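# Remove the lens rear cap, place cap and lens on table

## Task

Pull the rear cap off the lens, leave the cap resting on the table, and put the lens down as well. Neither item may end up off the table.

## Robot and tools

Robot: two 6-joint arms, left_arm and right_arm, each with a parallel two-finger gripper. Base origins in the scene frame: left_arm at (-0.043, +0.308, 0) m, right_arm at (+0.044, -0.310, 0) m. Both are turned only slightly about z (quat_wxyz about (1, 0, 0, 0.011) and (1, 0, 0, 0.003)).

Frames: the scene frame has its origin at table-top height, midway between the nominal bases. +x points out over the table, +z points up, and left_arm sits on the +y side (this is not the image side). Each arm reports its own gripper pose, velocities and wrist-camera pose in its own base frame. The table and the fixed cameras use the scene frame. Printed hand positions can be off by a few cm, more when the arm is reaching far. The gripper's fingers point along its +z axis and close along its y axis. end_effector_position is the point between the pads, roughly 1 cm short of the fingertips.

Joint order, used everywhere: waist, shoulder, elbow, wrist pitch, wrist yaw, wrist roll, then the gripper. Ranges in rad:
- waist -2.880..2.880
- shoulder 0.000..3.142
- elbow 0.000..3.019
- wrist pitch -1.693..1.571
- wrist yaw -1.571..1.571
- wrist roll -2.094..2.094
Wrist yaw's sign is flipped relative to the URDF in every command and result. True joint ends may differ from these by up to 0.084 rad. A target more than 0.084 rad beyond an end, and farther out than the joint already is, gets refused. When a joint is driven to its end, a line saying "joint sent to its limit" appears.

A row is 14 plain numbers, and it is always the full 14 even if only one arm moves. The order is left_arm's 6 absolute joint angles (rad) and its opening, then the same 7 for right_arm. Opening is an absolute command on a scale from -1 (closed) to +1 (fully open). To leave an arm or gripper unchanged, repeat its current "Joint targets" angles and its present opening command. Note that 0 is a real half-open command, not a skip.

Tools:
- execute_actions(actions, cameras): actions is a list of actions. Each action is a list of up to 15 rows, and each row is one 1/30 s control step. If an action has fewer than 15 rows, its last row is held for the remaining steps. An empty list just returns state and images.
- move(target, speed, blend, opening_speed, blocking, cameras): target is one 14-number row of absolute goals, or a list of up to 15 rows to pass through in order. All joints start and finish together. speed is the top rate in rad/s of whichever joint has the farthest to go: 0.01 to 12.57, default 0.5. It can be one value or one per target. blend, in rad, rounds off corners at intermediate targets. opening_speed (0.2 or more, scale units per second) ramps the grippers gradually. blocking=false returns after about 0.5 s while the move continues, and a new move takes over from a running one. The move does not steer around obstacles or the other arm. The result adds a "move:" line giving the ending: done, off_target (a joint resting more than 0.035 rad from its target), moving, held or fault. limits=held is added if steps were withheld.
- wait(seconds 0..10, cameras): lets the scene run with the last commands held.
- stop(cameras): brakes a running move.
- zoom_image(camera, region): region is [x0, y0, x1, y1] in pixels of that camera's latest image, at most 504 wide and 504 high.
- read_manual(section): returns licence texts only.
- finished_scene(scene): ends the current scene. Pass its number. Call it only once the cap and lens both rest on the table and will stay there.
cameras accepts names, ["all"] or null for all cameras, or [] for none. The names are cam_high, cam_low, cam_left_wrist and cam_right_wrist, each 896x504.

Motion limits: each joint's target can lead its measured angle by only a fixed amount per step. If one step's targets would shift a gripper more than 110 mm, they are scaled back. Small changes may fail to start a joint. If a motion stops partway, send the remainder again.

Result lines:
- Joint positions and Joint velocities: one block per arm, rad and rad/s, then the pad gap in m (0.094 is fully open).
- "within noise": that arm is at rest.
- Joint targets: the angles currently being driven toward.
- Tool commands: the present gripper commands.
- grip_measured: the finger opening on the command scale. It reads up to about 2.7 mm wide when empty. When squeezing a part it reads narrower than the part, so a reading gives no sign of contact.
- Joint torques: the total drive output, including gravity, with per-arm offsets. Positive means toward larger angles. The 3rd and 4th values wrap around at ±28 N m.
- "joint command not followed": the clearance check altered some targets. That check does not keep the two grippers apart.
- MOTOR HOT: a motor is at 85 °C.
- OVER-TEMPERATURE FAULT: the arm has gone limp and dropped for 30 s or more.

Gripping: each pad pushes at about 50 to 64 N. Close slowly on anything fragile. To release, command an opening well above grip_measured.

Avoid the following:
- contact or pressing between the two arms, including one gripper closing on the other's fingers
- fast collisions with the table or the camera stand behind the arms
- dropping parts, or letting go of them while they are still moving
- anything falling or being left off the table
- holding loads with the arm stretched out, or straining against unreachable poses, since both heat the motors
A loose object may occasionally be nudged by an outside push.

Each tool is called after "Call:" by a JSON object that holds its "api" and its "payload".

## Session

Call:
{"api": "execute_actions", "payload": {"actions": []}}

Scene clock: 0.00 s.
left_arm: end_effector_position=(+0.7943, +0.2446, +0.1238) grip_measured=+1.000 end_effector_quat_wxyz=(+0.614, +0.517, +0.596, +0.026) | right_arm: end_effector_position=(+0.2076, +0.2321, +0.2038) grip_measured=+1.000 end_effector_quat_wxyz=(-0.010, +0.784, -0.533, -0.318)
Joint positions: left_arm=[0.486 2.342 1.943 -0.164 -1.095 1.269 0.094] | right_arm=[0.529 1.316 1.048 -1.6 0.585 -1.509 0.094]
Joint velocities: within noise
Joint torques (N m): no reading
Heat: left arm: hottest elbow 37 °C; right arm: hottest elbow 46 °C.
Joint targets: left_arm=[0.486 2.349 1.968 -0.162 -1.095 1.269] | right_arm=[0.529 1.313 1.075 -1.601 0.585 -1.509]
Tool commands: left_gripper/opening=+1.0 right_gripper/opening=+1.0

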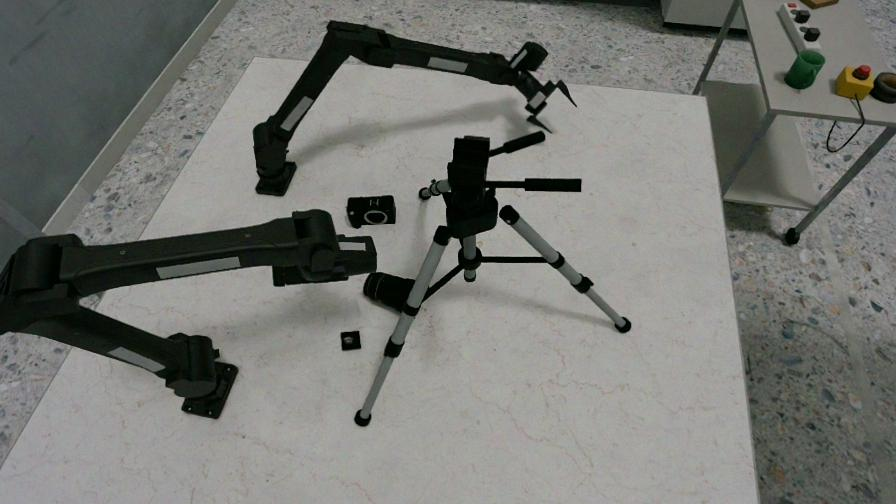

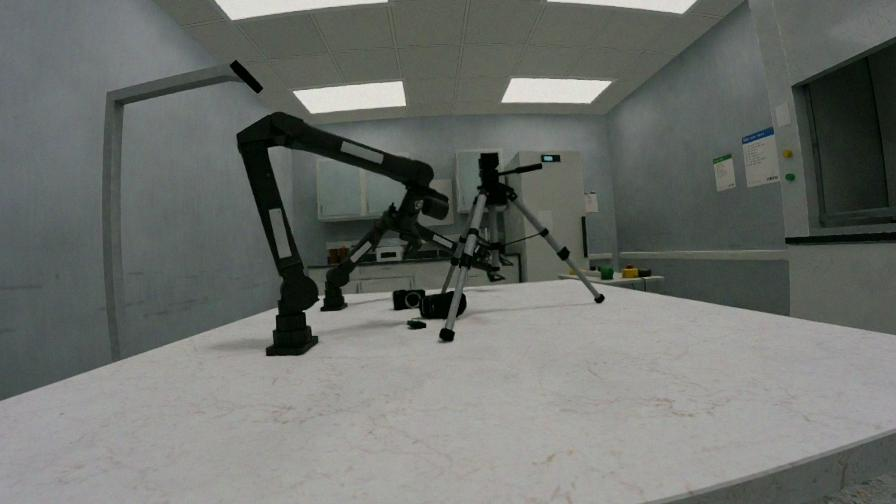

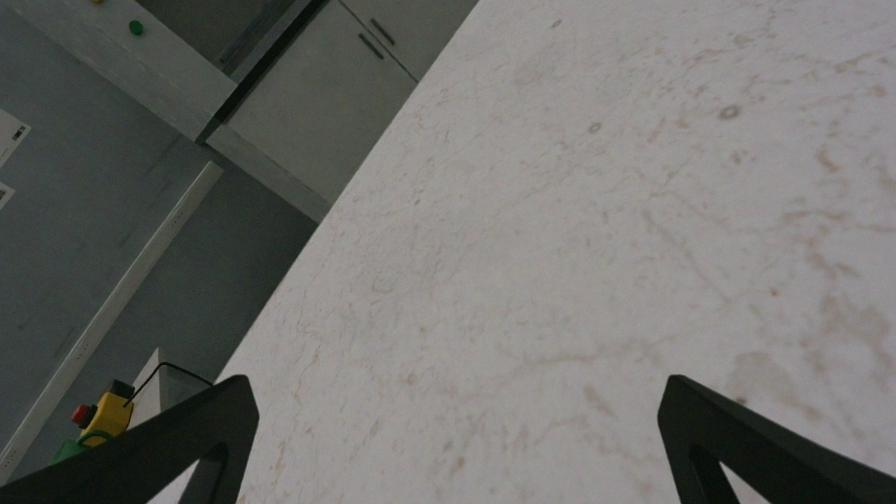

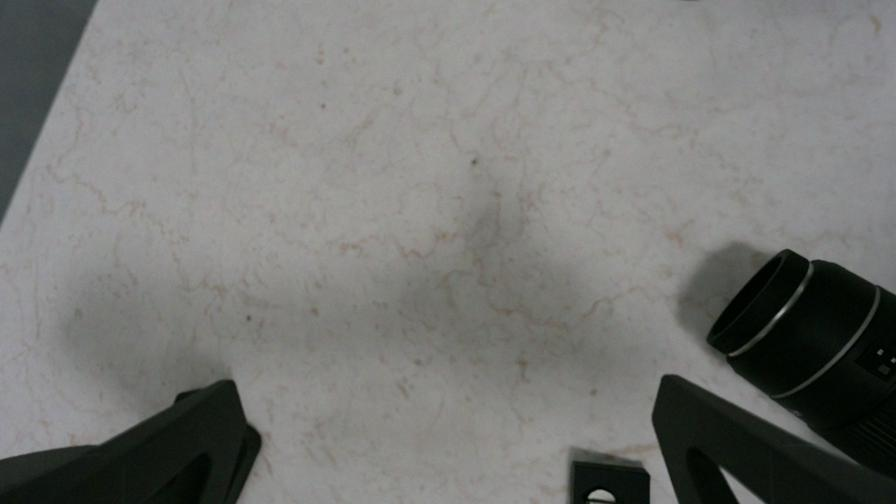

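Call:
{"api": "move", "payload": {"target": [0.3,0.898,0.287,0.611,0,0,1,0.727,1.517,1.41,-1.412,0,1.03,1], "speed": 1.0}}

Scene clock: 89.53 s.
left_arm: end_effector_position=(+0.3824, +0.1219, +0.2444) grip_measured=+1.000 end_effector_quat_wxyz=(+0.691, -0.106, +0.707, +0.110) | right_arm: end_effector_position=(+0.3289, +0.2892, +0.2011) grip_measured=+1.000 end_effector_quat_wxyz=(-0.008, +0.149, +0.989, -0.006)
Joint positions: left_arm=[0.312 0.905 0.29 0.593 -0.004 0.009 0.094] | right_arm=[0.721 1.509 1.342 -1.423 0.004 1.019 0.094]
Joint velocities: within noise
Joint torques (N m): left_arm=[-2.14 -3.78 8.34 2.97 0.33 -0.09] | right_arm=[0.26 -13.04 13.11 0.43 -0.24 0.16]
Heat: left arm: hottest elbow 42 °C; right arm: hottest elbow 52 °C.
Joint targets: left_arm=[0.300 0.898 0.287 0.611 0.000 0.000] | right_arm=[0.727 1.517 1.410 -1.412 0.000 1.030]
move: off_target (right_arm); right_arm: the elbow is farthest, 0.068 rad from its target

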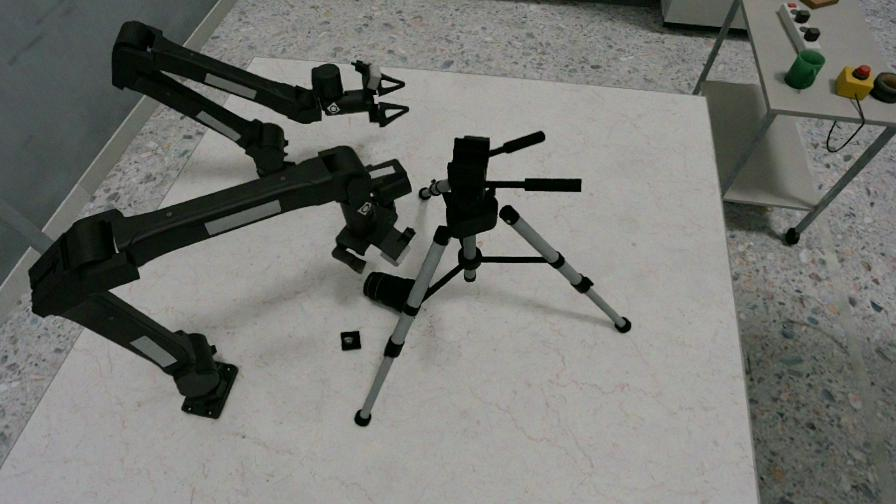

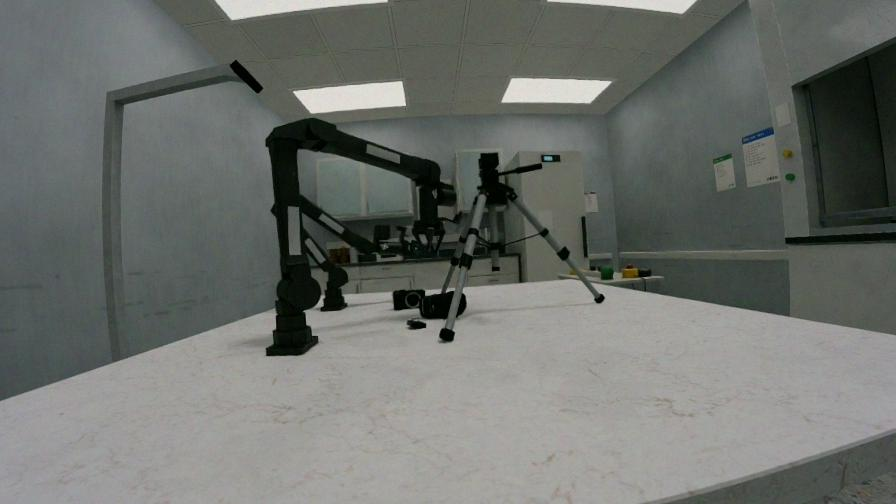

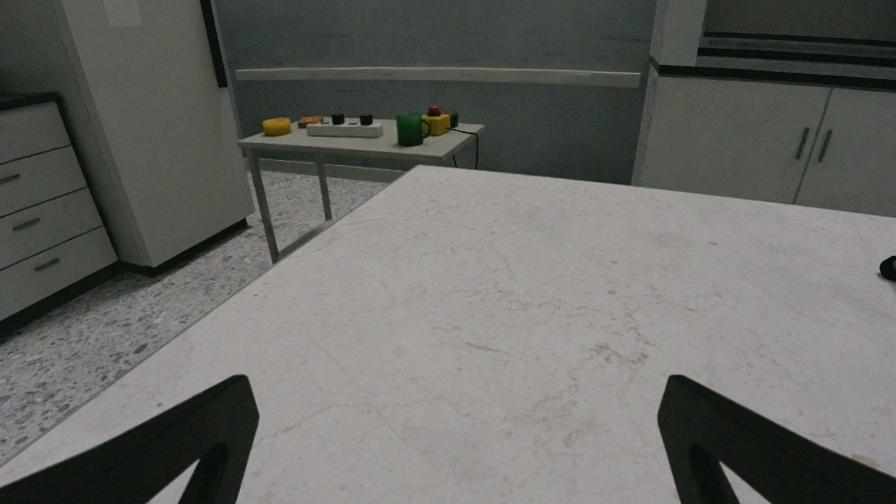

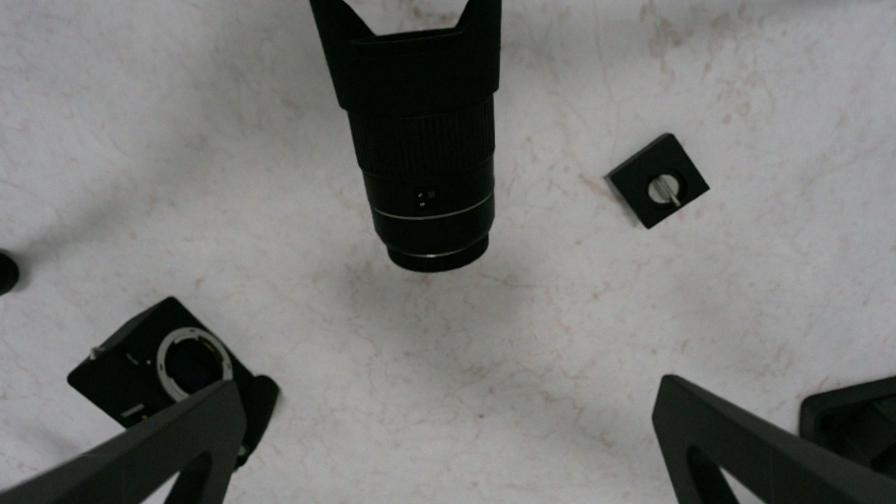

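Call:
{"api": "move", "payload": {"target": [0.3,0.898,0.287,0.611,0,0,1,0.683,1.609,1.194,-1.158,0,0.921,0.8], "speed": 0.6, "cameras": ["cam_right_wrist"]}}

Scene clock: 127.40 s.
left_arm: end_effector_position=(+0.3824, +0.1219, +0.2444) grip_measured=+1.000 end_effector_quat_wxyz=(+0.691, -0.106, +0.707, +0.110) | right_arm: end_effector_position=(+0.3485, +0.2859, +0.0993) grip_measured=+0.802 end_effector_quat_wxyz=(-0.010, +0.122, +0.992, -0.008)
Joint positions: left_arm=[0.312 0.905 0.29 0.593 -0.004 0.009 0.094] | right_arm=[0.687 1.622 1.196 -1.169 0.004 0.932 0.085]
Joint velocities: within noise
Joint torques (N m): left_arm=[-2.32 -3.72 8.39 3 0.33 -0.09] | right_arm=[-0.15 -15.27 7.43 0.64 -0.15 -0.07]
Heat: left arm: hottest elbow 43 °C; right arm: hottest elbow 53 °C.
Joint targets: left_arm=[0.300 0.898 0.287 0.611 0.000 0.000] | right_arm=[0.683 1.609 1.194 -1.158 0.000 0.921]
move: done
Images, in order (width x height): cam_right_wrist 896x504.

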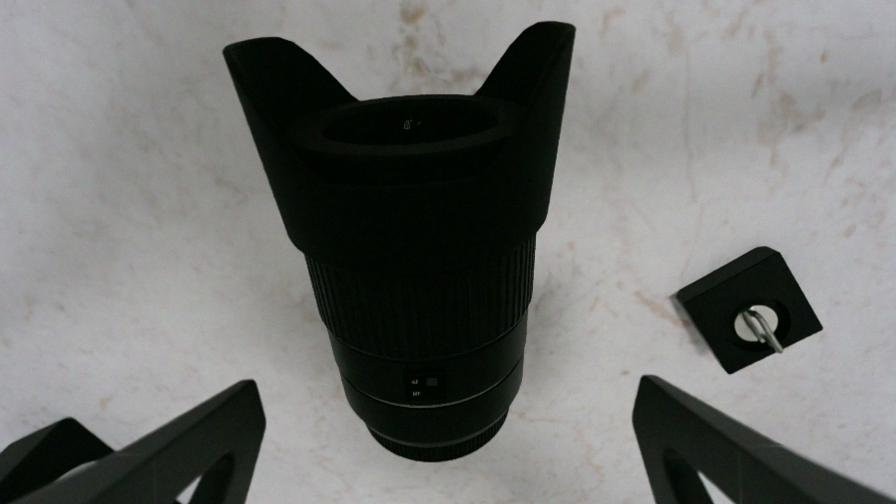

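Call:
{"api": "move", "payload": {"target": [[0.3,0.898,0.287,0.611,0,0,1,0.697,1.625,1.185,-1.128,0,0.887,0.8],[0.3,0.898,0.287,0.611,0,0,1,0.697,1.695,1.105,-0.969,0,0.887,0.8]], "speed": 0.2, "blend": 0.01, "cameras": ["cam_right_wrist"]}}

Scene clock: 163.73 s.
left_arm: end_effector_position=(+0.3824, +0.1219, +0.2444) grip_measured=+1.000 end_effector_quat_wxyz=(+0.691, -0.106, +0.707, +0.110) | right_arm: end_effector_position=(+0.3530, +0.2916, +0.0422) grip_measured=+0.802 end_effector_quat_wxyz=(+0.003, +0.103, +0.995, +0.006)
Joint positions: left_arm=[0.312 0.905 0.29 0.593 -0.004 0.009 0.094] | right_arm=[0.69 1.69 1.113 -0.98 0.004 0.897 0.085]
Joint velocities: within noise
Joint torques (N m): left_arm=[-2.2 -3.78 8.42 2.93 0.32 -0.09] | right_arm=[1.26 -14.51 6.3 0.64 -0.13 -0.04]
Heat: left arm: hottest elbow 43 °C; right arm: hottest elbow 50 °C.
Joint targets: left_arm=[0.300 0.898 0.287 0.611 0.000 0.000] | right_arm=[0.697 1.695 1.105 -0.969 0.000 0.887]
move: done
Images, in order (width x height): cam_right_wrist 896x504.

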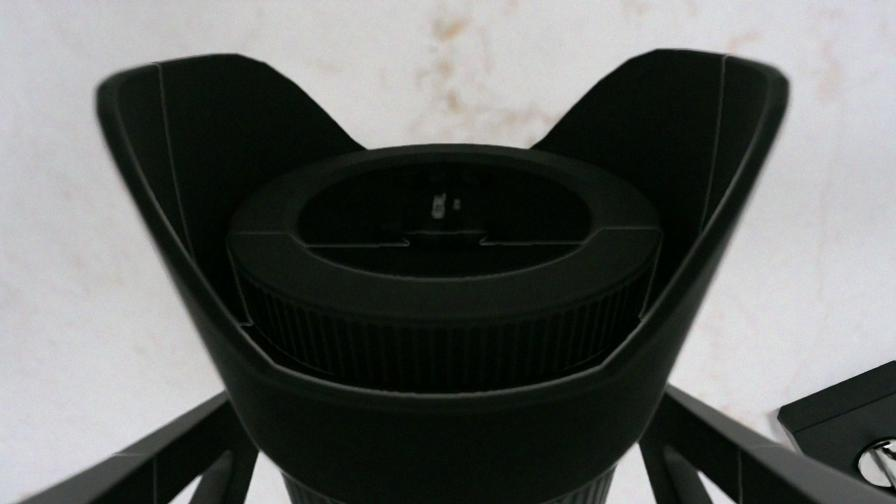

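Call:
{"api": "move", "payload": {"target": [[0.3,0.898,0.287,0.611,0,0,1,0.697,1.703,1.097,-0.954,0,0.887,0.8],[0.3,0.898,0.287,0.611,0,0,1,0.697,1.703,1.097,-0.954,0,0.887,-0.4],[0.3,0.898,0.287,0.611,0,0,1,0.697,1.6,1.22,-1.19,0,0.887,-0.4],[0.3,0.898,0.287,0.611,0,0,1,0.645,1.4565,1.413,-1.407,0,1.365,-0.4]], "speed": [0.2,0.2,0.3,0.5], "blend": [0,0,0.05,0], "opening_speed": 0.8}}

Scene clock: 188.10 s.
left_arm: end_effector_position=(+0.3824, +0.1219, +0.2444) grip_measured=+1.000 end_effector_quat_wxyz=(+0.691, -0.106, +0.707, +0.110) | right_arm: end_effector_position=(+0.3459, +0.2630, +0.1948) grip_measured=+0.537 end_effector_quat_wxyz=(-0.003, +0.344, +0.939, -0.005)
Joint positions: left_arm=[0.312 0.905 0.29 0.593 -0.004 0.009 0.094] | right_arm=[0.651 1.498 1.313 -1.397 0.001 1.354 0.072]
Joint velocities: within noise
Joint torques (N m): left_arm=[-2.26 -3.9 8.38 3 0.31 -0.09] | right_arm=[-0.15 -15.33 15.34 -0.12 -0.06 0.19]
Heat: left arm: hottest elbow 43 °C; right arm: hottest elbow 50 °C.
Joint targets: left_arm=[0.300 0.898 0.287 0.611 0.000 0.000] | right_arm=[0.645 1.457 1.413 -1.407 0.000 1.365]
move: off_target (right_arm); right_arm: the elbow is farthest, 0.100 rad from its target

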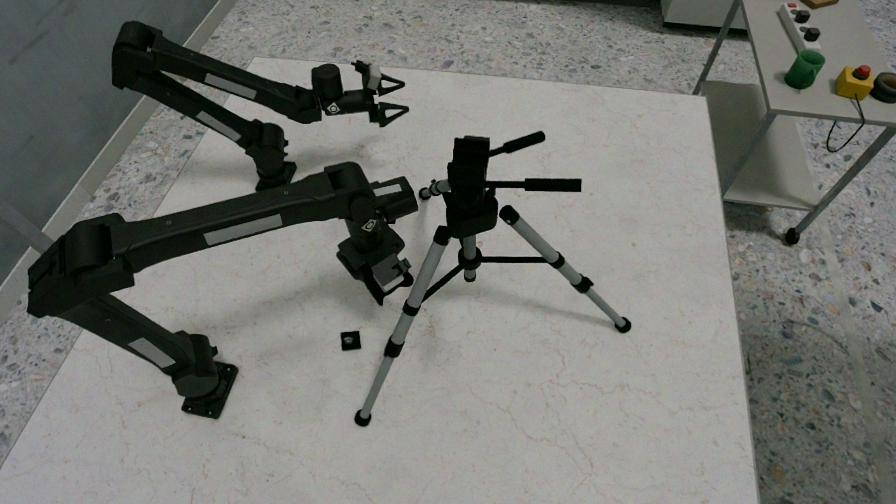

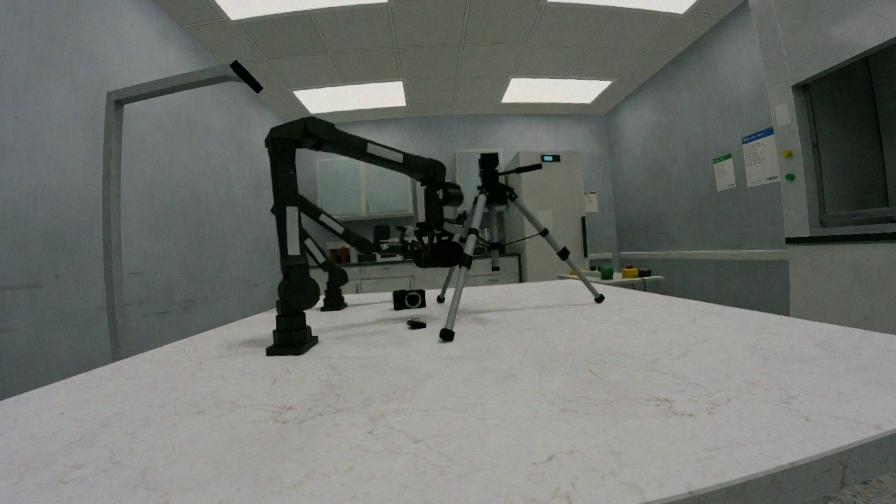

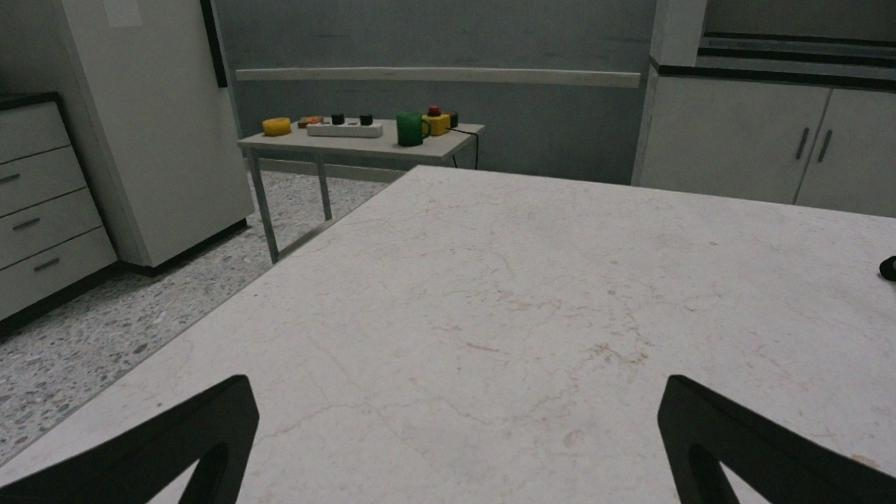

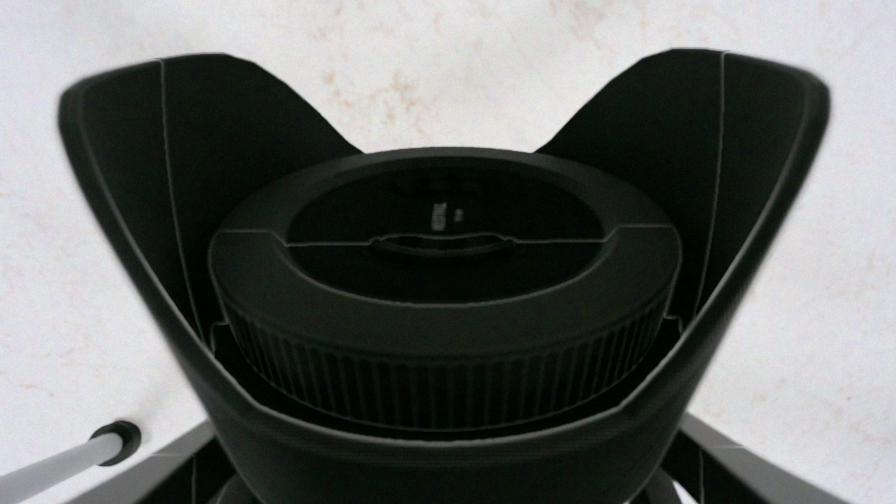

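Call:
{"api": "move", "payload": {"target": [-0.661,1.293,0.418,0.921,-0.147,0,1,0.645,1.4565,1.413,-1.407,0,1.365,-0.4], "speed": 0.6, "cameras": ["cam_left_wrist","cam_high"]}}

Call:
{"api": "zoom_image", "payload": {"camera": "cam_left_wrist", "region": [260, 60, 640, 440]}}

Scene clock: 219.40 s.
left_arm: end_effector_position=(+0.3514, -0.2995, +0.2114) grip_measured=+1.000 end_effector_quat_wxyz=(+0.652, +0.277, +0.652, -0.270) | right_arm: end_effector_position=(+0.3459, +0.2630, +0.1948) grip_measured=+0.537 end_effector_quat_wxyz=(-0.003, +0.345, +0.939, -0.005)
Joint positions: left_arm=[-0.651 1.282 0.376 0.903 -0.143 0.009 0.094] | right_arm=[0.651 1.498 1.313 -1.397 0.001 1.355 0.072]
Joint velocities: within noise
Joint torques (N m): left_arm=[-2.08 -5.95 9.89 3.07 -0.02 -0.08] | right_arm=[-0.03 -17.08 15.31 -0.13 0 0.11]
Heat: left arm: hottest elbow 43 °C; right arm: hottest elbow 57 °C.
Joint targets: left_arm=[-0.661 1.293 0.418 0.921 -0.147 0.000] | right_arm=[0.645 1.457 1.413 -1.407 0.000 1.365]
move: off_target (left_arm, right_arm); left_arm: the elbow is farthest, 0.042 rad from its target; right_arm: the elbow is farthest, 0.100 rad from its target
Images, in order (width x height): cam_high 896x504, cam_left_wrist 896x504.

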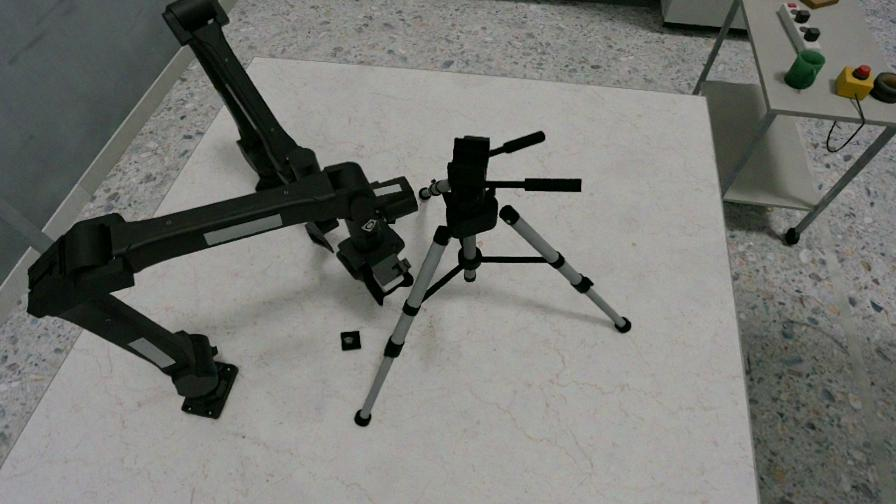

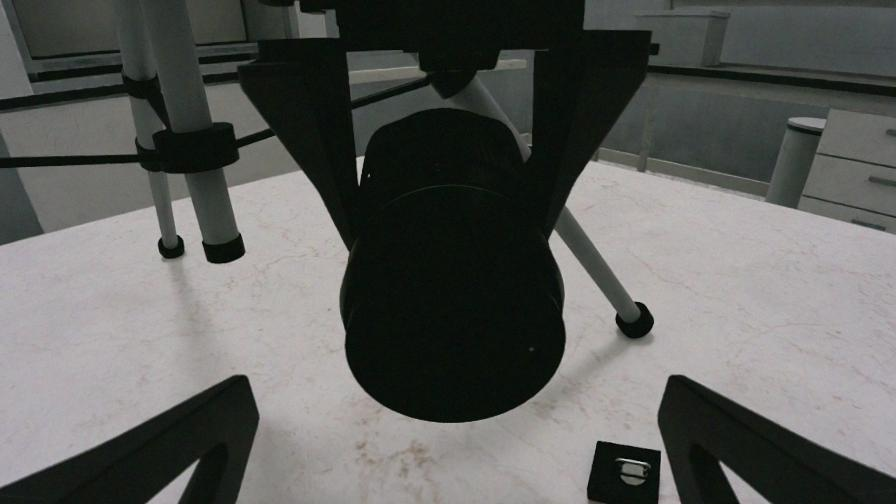

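Scaled by 1.326.

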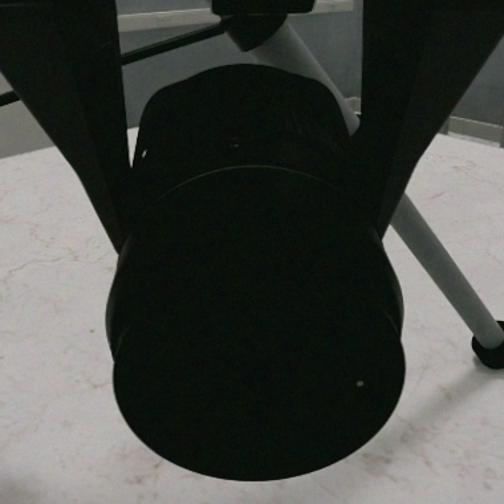

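Call:
{"api": "move", "payload": {"target": [-0.685,1.369,0.485,0.932,-0.096,0,1,0.645,1.4565,1.413,-1.407,0,1.365,-0.4], "speed": 0.15, "cameras": ["cam_left_wrist"]}}

Call:
{"api": "zoom_image", "payload": {"camera": "cam_left_wrist", "region": [200, 0, 704, 504]}}

Scene clock: 247.00 s.
left_arm: end_effector_position=(+0.3706, -0.3187, +0.2131) grip_measured=+1.000 end_effector_quat_wxyz=(+0.656, +0.270, +0.653, -0.264) | right_arm: end_effector_position=(+0.3459, +0.2630, +0.1948) grip_measured=+0.537 end_effector_quat_wxyz=(-0.003, +0.345, +0.939, -0.005)
Joint positions: left_arm=[-0.674 1.356 0.444 0.914 -0.101 0.009 0.094] | right_arm=[0.651 1.498 1.313 -1.397 0.001 1.355 0.072]
Joint velocities: within noise
Joint torques (N m): left_arm=[-2.2 -6.89 9.78 3 0.32 -0.08] | right_arm=[-0.56 -15.91 15.46 0.06 -0.01 0.11]
Heat: left arm: hottest elbow 45 °C; right arm: hottest elbow 61 °C.
Joint targets: left_arm=[-0.685 1.369 0.485 0.932 -0.096 0.000] | right_arm=[0.645 1.457 1.413 -1.407 0.000 1.365]
move: off_target (left_arm, right_arm); left_arm: the elbow is farthest, 0.041 rad from its target; right_arm: the elbow is farthest, 0.100 rad from its target
Images, in order (width x height): cam_left_wrist 896x504.

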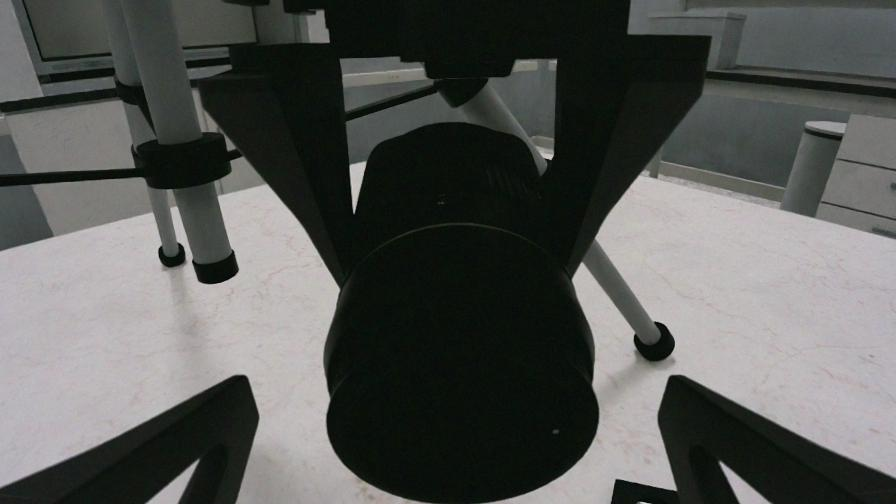

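Scaled by 1.000.

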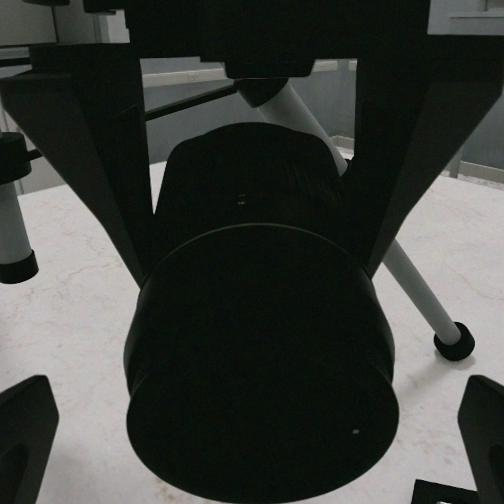

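Call:
{"api": "move", "payload": {"target": [[-0.690,1.375,0.491,0.932,-0.090,0,1,0.645,1.4565,1.413,-1.407,0,1.365,-0.4],[-0.690,1.375,0.491,0.932,-0.090,0,-0.3,0.645,1.4565,1.413,-1.407,0,1.365,-0.4],[-0.690,1.375,0.491,0.932,-0.090,-0.9,-0.3,0.645,1.4565,1.413,-1.407,0,1.365,-0.4]], "speed": [0.15,0.15,0.4], "opening_speed": 0.8, "cameras": ["cam_left_wrist","cam_right_wrist"]}}

Scene clock: 269.23 s.
left_arm: end_effector_position=(+0.3726, -0.3204, +0.2122) grip_measured=+0.208 end_effector_quat_wxyz=(+0.480, -0.043, +0.706, -0.520) | right_arm: end_effector_position=(+0.3458, +0.2593, +0.1948) grip_measured=+0.537 end_effector_quat_wxyz=(-0.004, +0.341, +0.940, -0.010)
Joint positions: left_arm=[-0.679 1.365 0.449 0.916 -0.087 -0.886 0.057] | right_arm=[0.646 1.498 1.313 -1.406 -0.003 1.341 0.072]
Joint velocities: within noise
Joint torques (N m): left_arm=[-2.08 -7.3 9.83 2.82 0 -0.09] | right_arm=[0.32 -16.32 15.5 0.1 0.11 0.36]
Heat: left arm: hottest elbow 45 °C; right arm: hottest elbow 63 °C.
Joint targets: left_arm=[-0.690 1.375 0.491 0.932 -0.090 -0.900] | right_arm=[0.645 1.457 1.413 -1.407 0.000 1.365]
move: off_target (left_arm, right_arm); target 2's new numbers were sent with left_arm's elbow 0.042 rad from that target; left_arm: the elbow is farthest, 0.042 rad from its target; right_arm: the elbow is farthest, 0.100 rad from its target
Images, in order (width x height): cam_left_wrist 896x504, cam_right_wrist 896x504.

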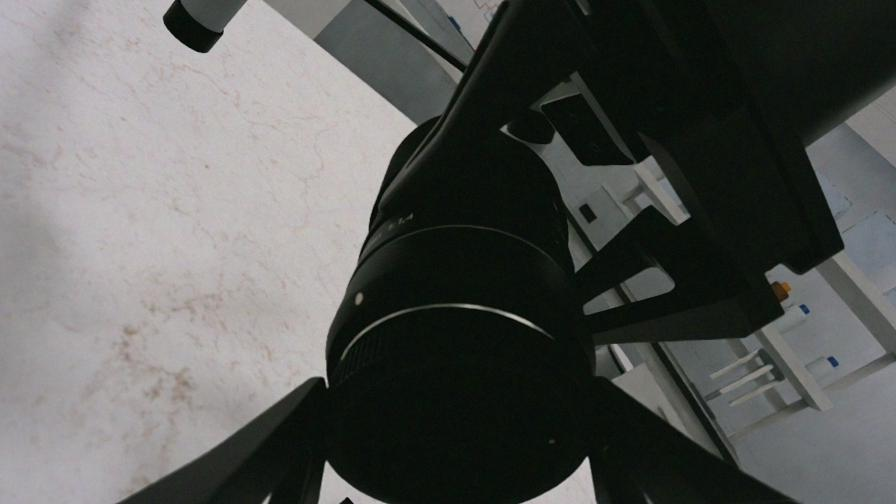

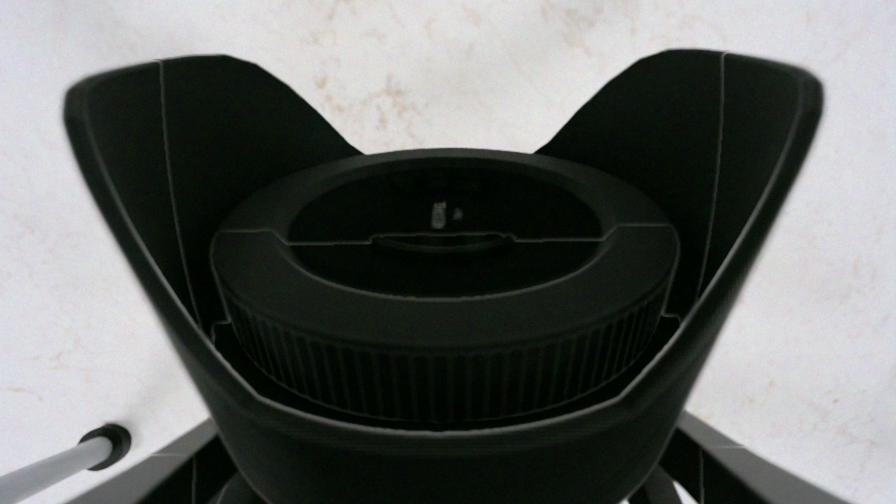

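Call:
{"api": "move", "payload": {"target": [[-0.690,1.375,0.491,0.932,-0.090,-1.1,-0.3,0.645,1.4565,1.413,-1.407,0,1.365,-0.4],[-0.655,1.223,0.336,0.886,-0.101,-1.1,-0.3,0.645,1.4565,1.413,-1.407,0,1.365,-0.4]], "speed": [0.4,0.15], "cameras": ["cam_left_wrist"]}}

Scene clock: 290.87 s.
left_arm: end_effector_position=(+0.3407, -0.2900, +0.2135) grip_measured=+0.208 end_effector_quat_wxyz=(+0.425, -0.115, +0.696, -0.566) | right_arm: end_effector_position=(+0.3455, +0.2590, +0.1950) grip_measured=+0.537 end_effector_quat_wxyz=(-0.005, +0.347, +0.938, -0.010)
Joint positions: left_arm=[-0.667 1.232 0.34 0.896 -0.096 -1.091 0.057] | right_arm=[0.645 1.498 1.313 -1.408 -0.002 1.355 0.072]
Joint velocities: within noise
Joint torques (N m): left_arm=[-0.32 -6.89 6.67 1.68 -0.06 -0.02] | right_arm=[0.79 -16.67 15.46 0.36 0.09 0.12]
Heat: left arm: hottest elbow 45 °C; right arm: hottest elbow 64 °C.
Joint targets: left_arm=[-0.655 1.223 0.336 0.886 -0.101 -1.100] | right_arm=[0.645 1.457 1.413 -1.407 0.000 1.365]
move: off_target (right_arm); right_arm: the elbow is farthest, 0.100 rad from its target
Images, in order (width x height): cam_left_wrist 896x504.

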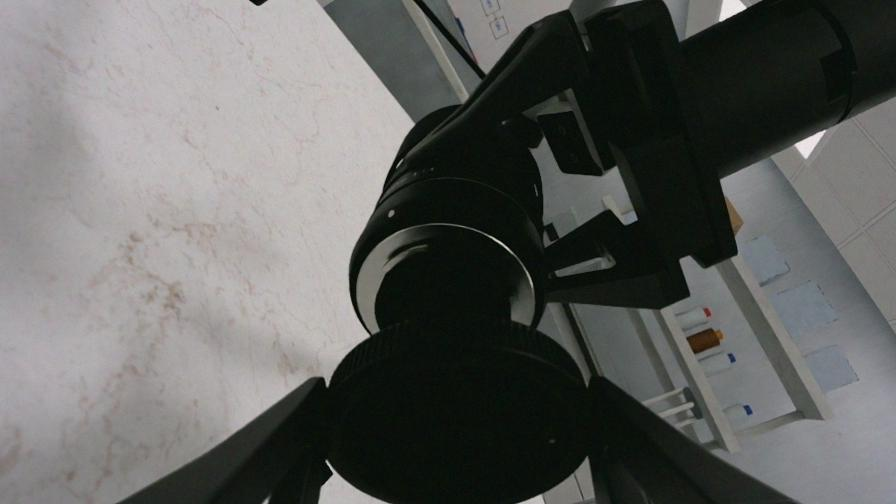

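Call:
{"api": "move", "payload": {"target": [[0.2,1.161,0.33,0.845,0,-1.1,-0.3,0.645,1.4565,1.413,-1.407,0,1.365,-0.4],[0.2,1.245,0.98,-1.27,0,-1.1,-0.3,0.697,1.6,1.22,-1.19,0,0.887,-0.4],[0.2,1.400,0.764,-0.935,0,-1.1,-0.3,0.697,1.66,1.135,-0.985,0,0.887,-0.4]], "speed": [0.7,0.9,0.2], "blend": [0.05,0.03,0]}}

Scene clock: 331.03 s.
left_arm: end_effector_position=(+0.3254, +0.0614, +0.0446) grip_measured=+0.208 end_effector_quat_wxyz=(+0.001, -0.598, +0.802, -0.002) | right_arm: end_effector_position=(+0.3540, +0.2915, +0.0459) grip_measured=+0.537 end_effector_quat_wxyz=(+0.004, +0.103, +0.995, +0.003)
Joint positions: left_arm=[0.19 1.389 0.766 -0.946 -0.003 -1.092 0.057] | right_arm=[0.69 1.689 1.123 -0.996 -0.002 0.897 0.072]
Joint velocities: within noise
Joint torques (N m): left_arm=[-0.5 -8 6.94 0.8 0.35 -0.07] | right_arm=[0.85 -17.08 7.9 0.87 0.07 -0.03]
Heat: left arm: hottest elbow 42 °C; right arm: hottest elbow 64 °C.
Joint targets: left_arm=[0.200 1.400 0.764 -0.935 0.000 -1.100] | right_arm=[0.697 1.660 1.135 -0.985 0.000 0.887]
move: done

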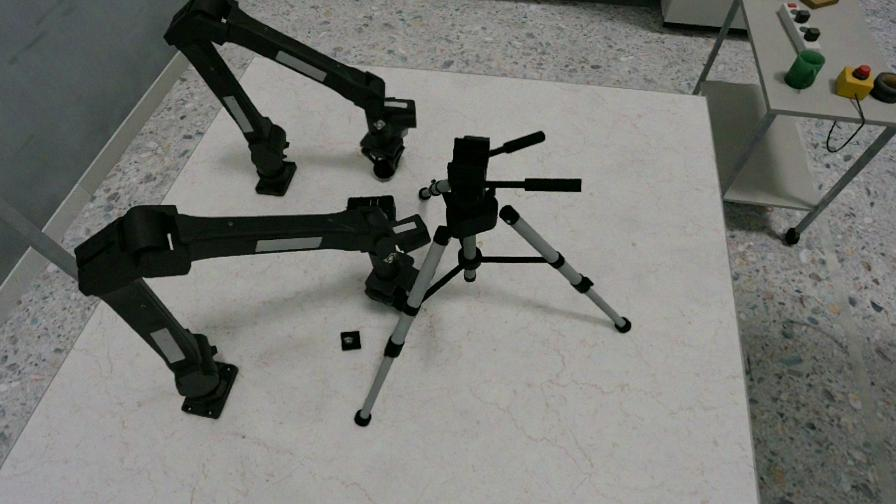

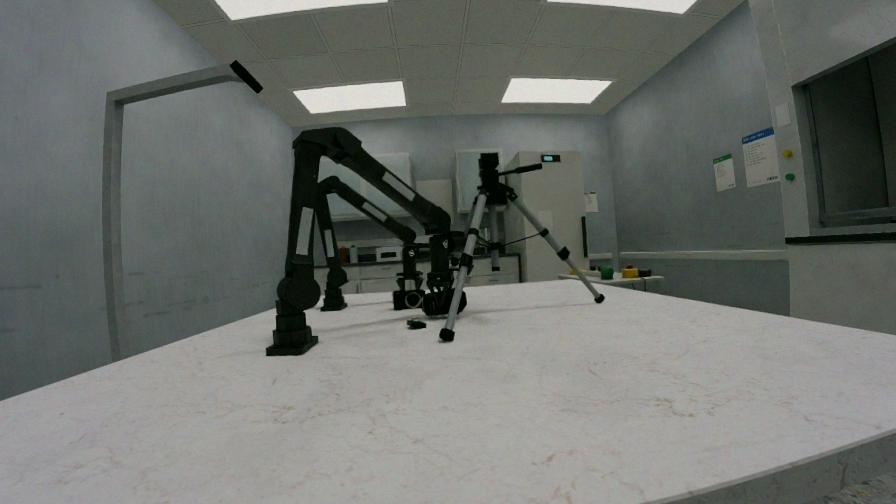

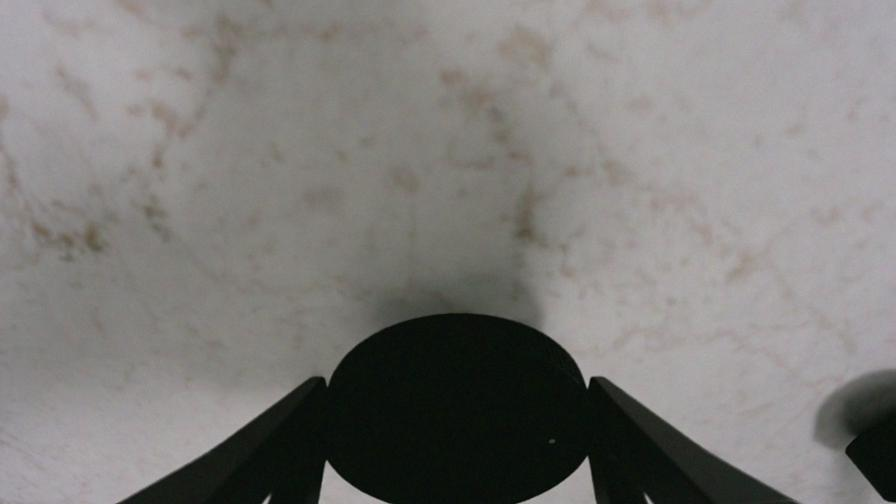

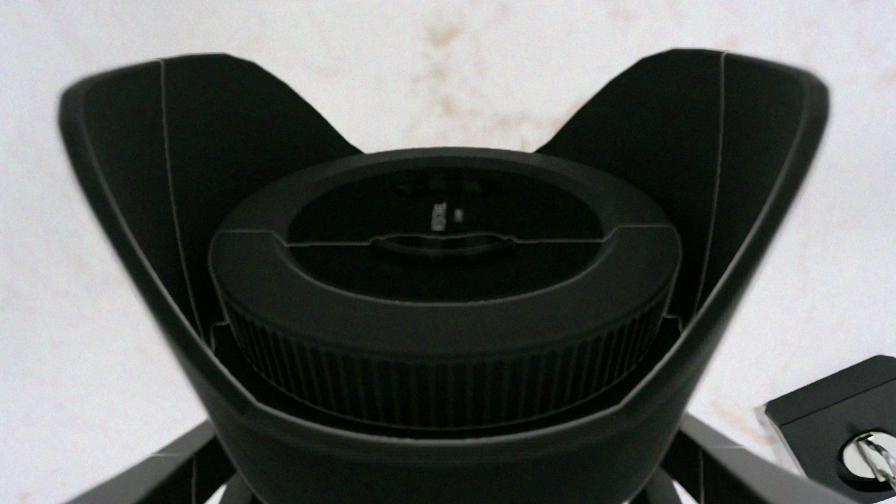

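Call:
{"api": "move", "payload": {"target": [0.2,1.435,0.738,-0.874,0,-1.1,-0.3,0.697,1.671,1.124,-0.965,0,0.887,-0.4], "speed": 0.08, "cameras": ["cam_left_wrist","cam_right_wrist"]}}

Scene clock: 340.47 s.
left_arm: end_effector_position=(+0.3254, +0.0614, +0.0270) grip_measured=+0.208 end_effector_quat_wxyz=(+0.002, -0.598, +0.802, -0.003) | right_arm: end_effector_position=(+0.3535, +0.2910, +0.0387) grip_measured=+0.537 end_effector_quat_wxyz=(+0.004, +0.103, +0.995, +0.003)
Joint positions: left_arm=[0.19 1.422 0.742 -0.885 -0.003 -1.092 0.057] | right_arm=[0.69 1.698 1.113 -0.977 -0.002 0.897 0.072]
Joint velocities: within noise
Joint torques (N m): left_arm=[-0.56 -7.88 6.45 0.76 0.36 -0.07] | right_arm=[0.85 -17.32 7.61 0.73 0.09 -0.04]
Heat: left arm: hottest elbow 42 °C; right arm: hottest elbow 61 °C.
Joint targets: left_arm=[0.200 1.435 0.738 -0.874 0.000 -1.100] | right_arm=[0.697 1.671 1.124 -0.965 0.000 0.887]
move: done
Images, in order (width x height): cam_left_wrist 896x504, cam_right_wrist 896x504.

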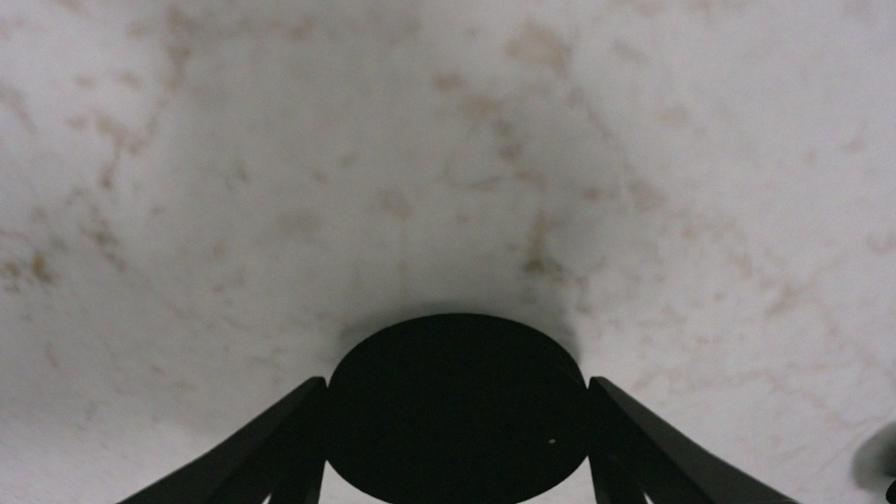

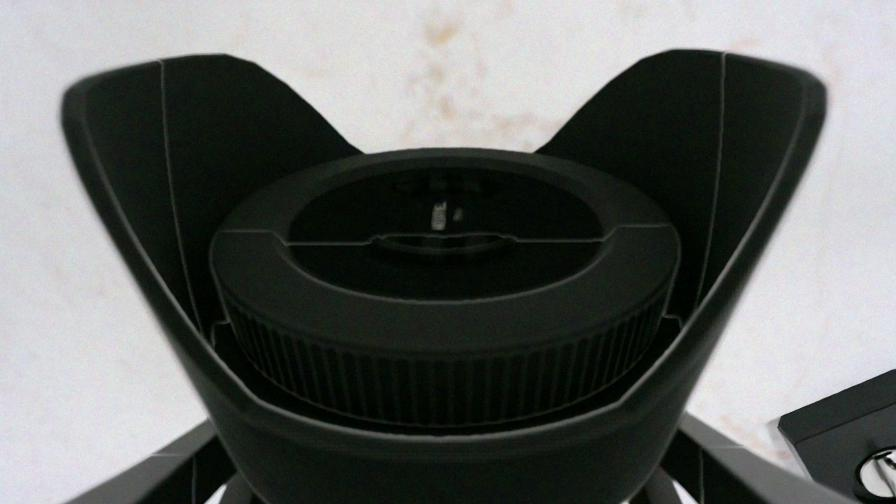

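Call:
{"api": "move", "payload": {"target": [[0.2,1.440,0.734,-0.866,0,-1.1,-0.3,0.697,1.675,1.120,-0.958,0,0.887,-0.4],[0.2,1.439,0.735,-0.868,0,-1.1,0.75,0.697,1.675,1.120,-0.958,0,0.887,0.75]], "speed": 0.08, "opening_speed": 0.35, "cameras": ["cam_left_wrist","cam_right_wrist"]}}

Scene clock: 354.03 s.
left_arm: end_effector_position=(+0.3267, +0.0617, +0.0258) grip_measured=+0.748 end_effector_quat_wxyz=(+0.003, -0.598, +0.801, -0.003) | right_arm: end_effector_position=(+0.3556, +0.2927, +0.0421) grip_measured=+0.747 end_effector_quat_wxyz=(+0.009, +0.103, +0.995, +0.008)
Joint positions: left_arm=[0.19 1.425 0.742 -0.878 -0.003 -1.092 0.082] | right_arm=[0.69 1.69 1.113 -0.969 -0.002 0.896 0.082]
Joint velocities: within noise
Joint torques (N m): left_arm=[-0.62 -8 6.24 0.8 0.38 -0.08] | right_arm=[0.15 -16.5 7.58 0.68 0.1 -0.06]
Heat: left arm: hottest elbow 41 °C; right arm: hottest elbow 59 °C.
Joint targets: left_arm=[0.200 1.439 0.735 -0.868 0.000 -1.100] | right_arm=[0.697 1.675 1.120 -0.958 0.000 0.887]
move: done
Images, in order (width x height): cam_left_wrist 896x504, cam_right_wrist 896x504.

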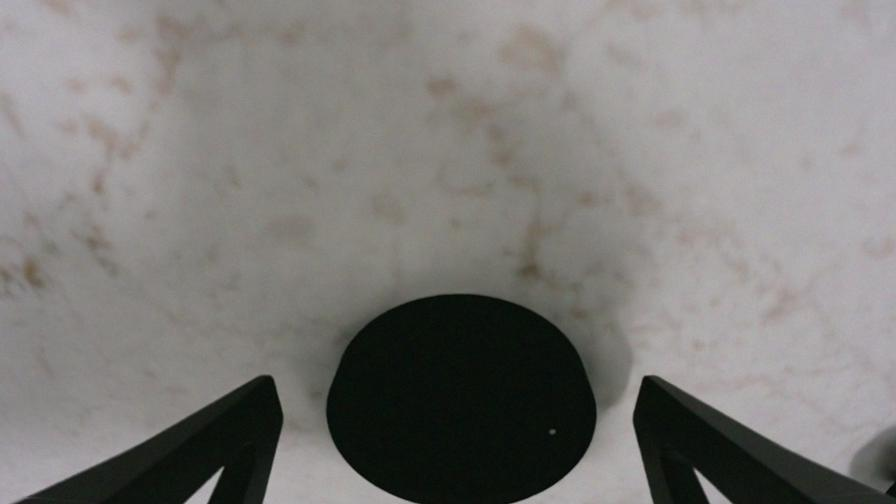

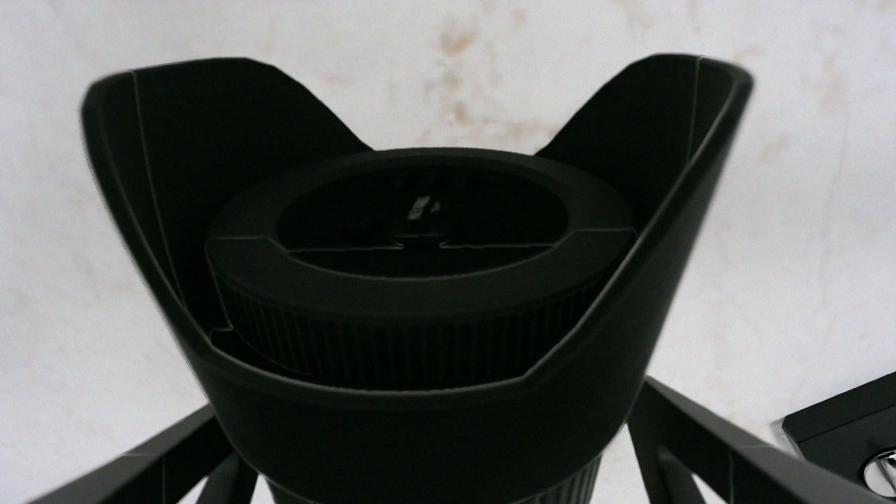

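Call:
{"api": "move", "payload": {"target": [0.2,1.439,0.735,-0.868,0,-1.1,0.75,0.697,1.675,1.120,-0.958,0,0.887,0.95], "opening_speed": 0.2, "cameras": ["cam_right_wrist"]}}

Scene clock: 367.53 s.
left_arm: end_effector_position=(+0.3267, +0.0617, +0.0258) grip_measured=+0.748 end_effector_quat_wxyz=(+0.003, -0.598, +0.801, -0.003) | right_arm: end_effector_position=(+0.3556, +0.2927, +0.0421) grip_measured=+0.947 end_effector_quat_wxyz=(+0.009, +0.103, +0.995, +0.008)
Joint positions: left_arm=[0.19 1.425 0.742 -0.878 -0.003 -1.092 0.082] | right_arm=[0.69 1.69 1.113 -0.969 -0.002 0.896 0.091]
Joint velocities: within noise
Joint torques (N m): left_arm=[-0.21 -8 6.26 0.73 0.37 -0.07] | right_arm=[-0.32 -16.03 7.41 0.76 0.07 -0.08]
Heat: left arm: hottest elbow 41 °C; right arm: hottest elbow 56 °C.
Joint targets: left_arm=[0.200 1.439 0.735 -0.868 0.000 -1.100] | right_arm=[0.697 1.675 1.120 -0.958 0.000 0.887]
move: done
Images, in order (width x height): cam_right_wrist 896x504.

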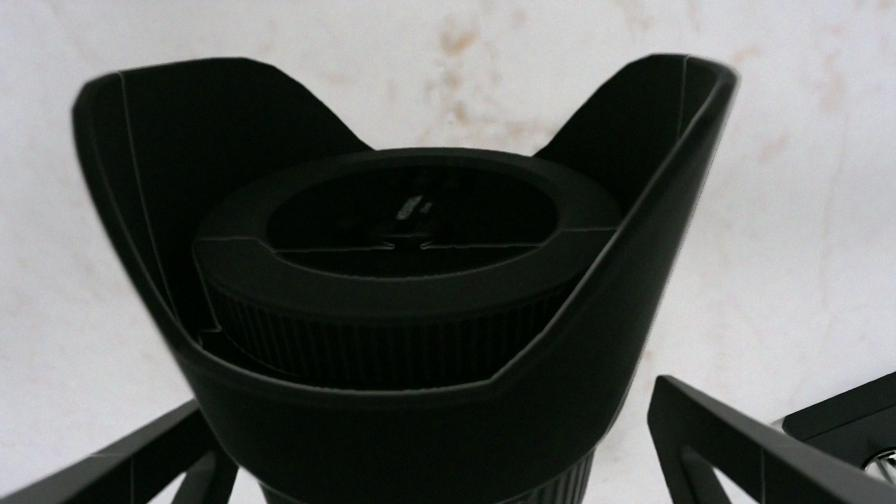

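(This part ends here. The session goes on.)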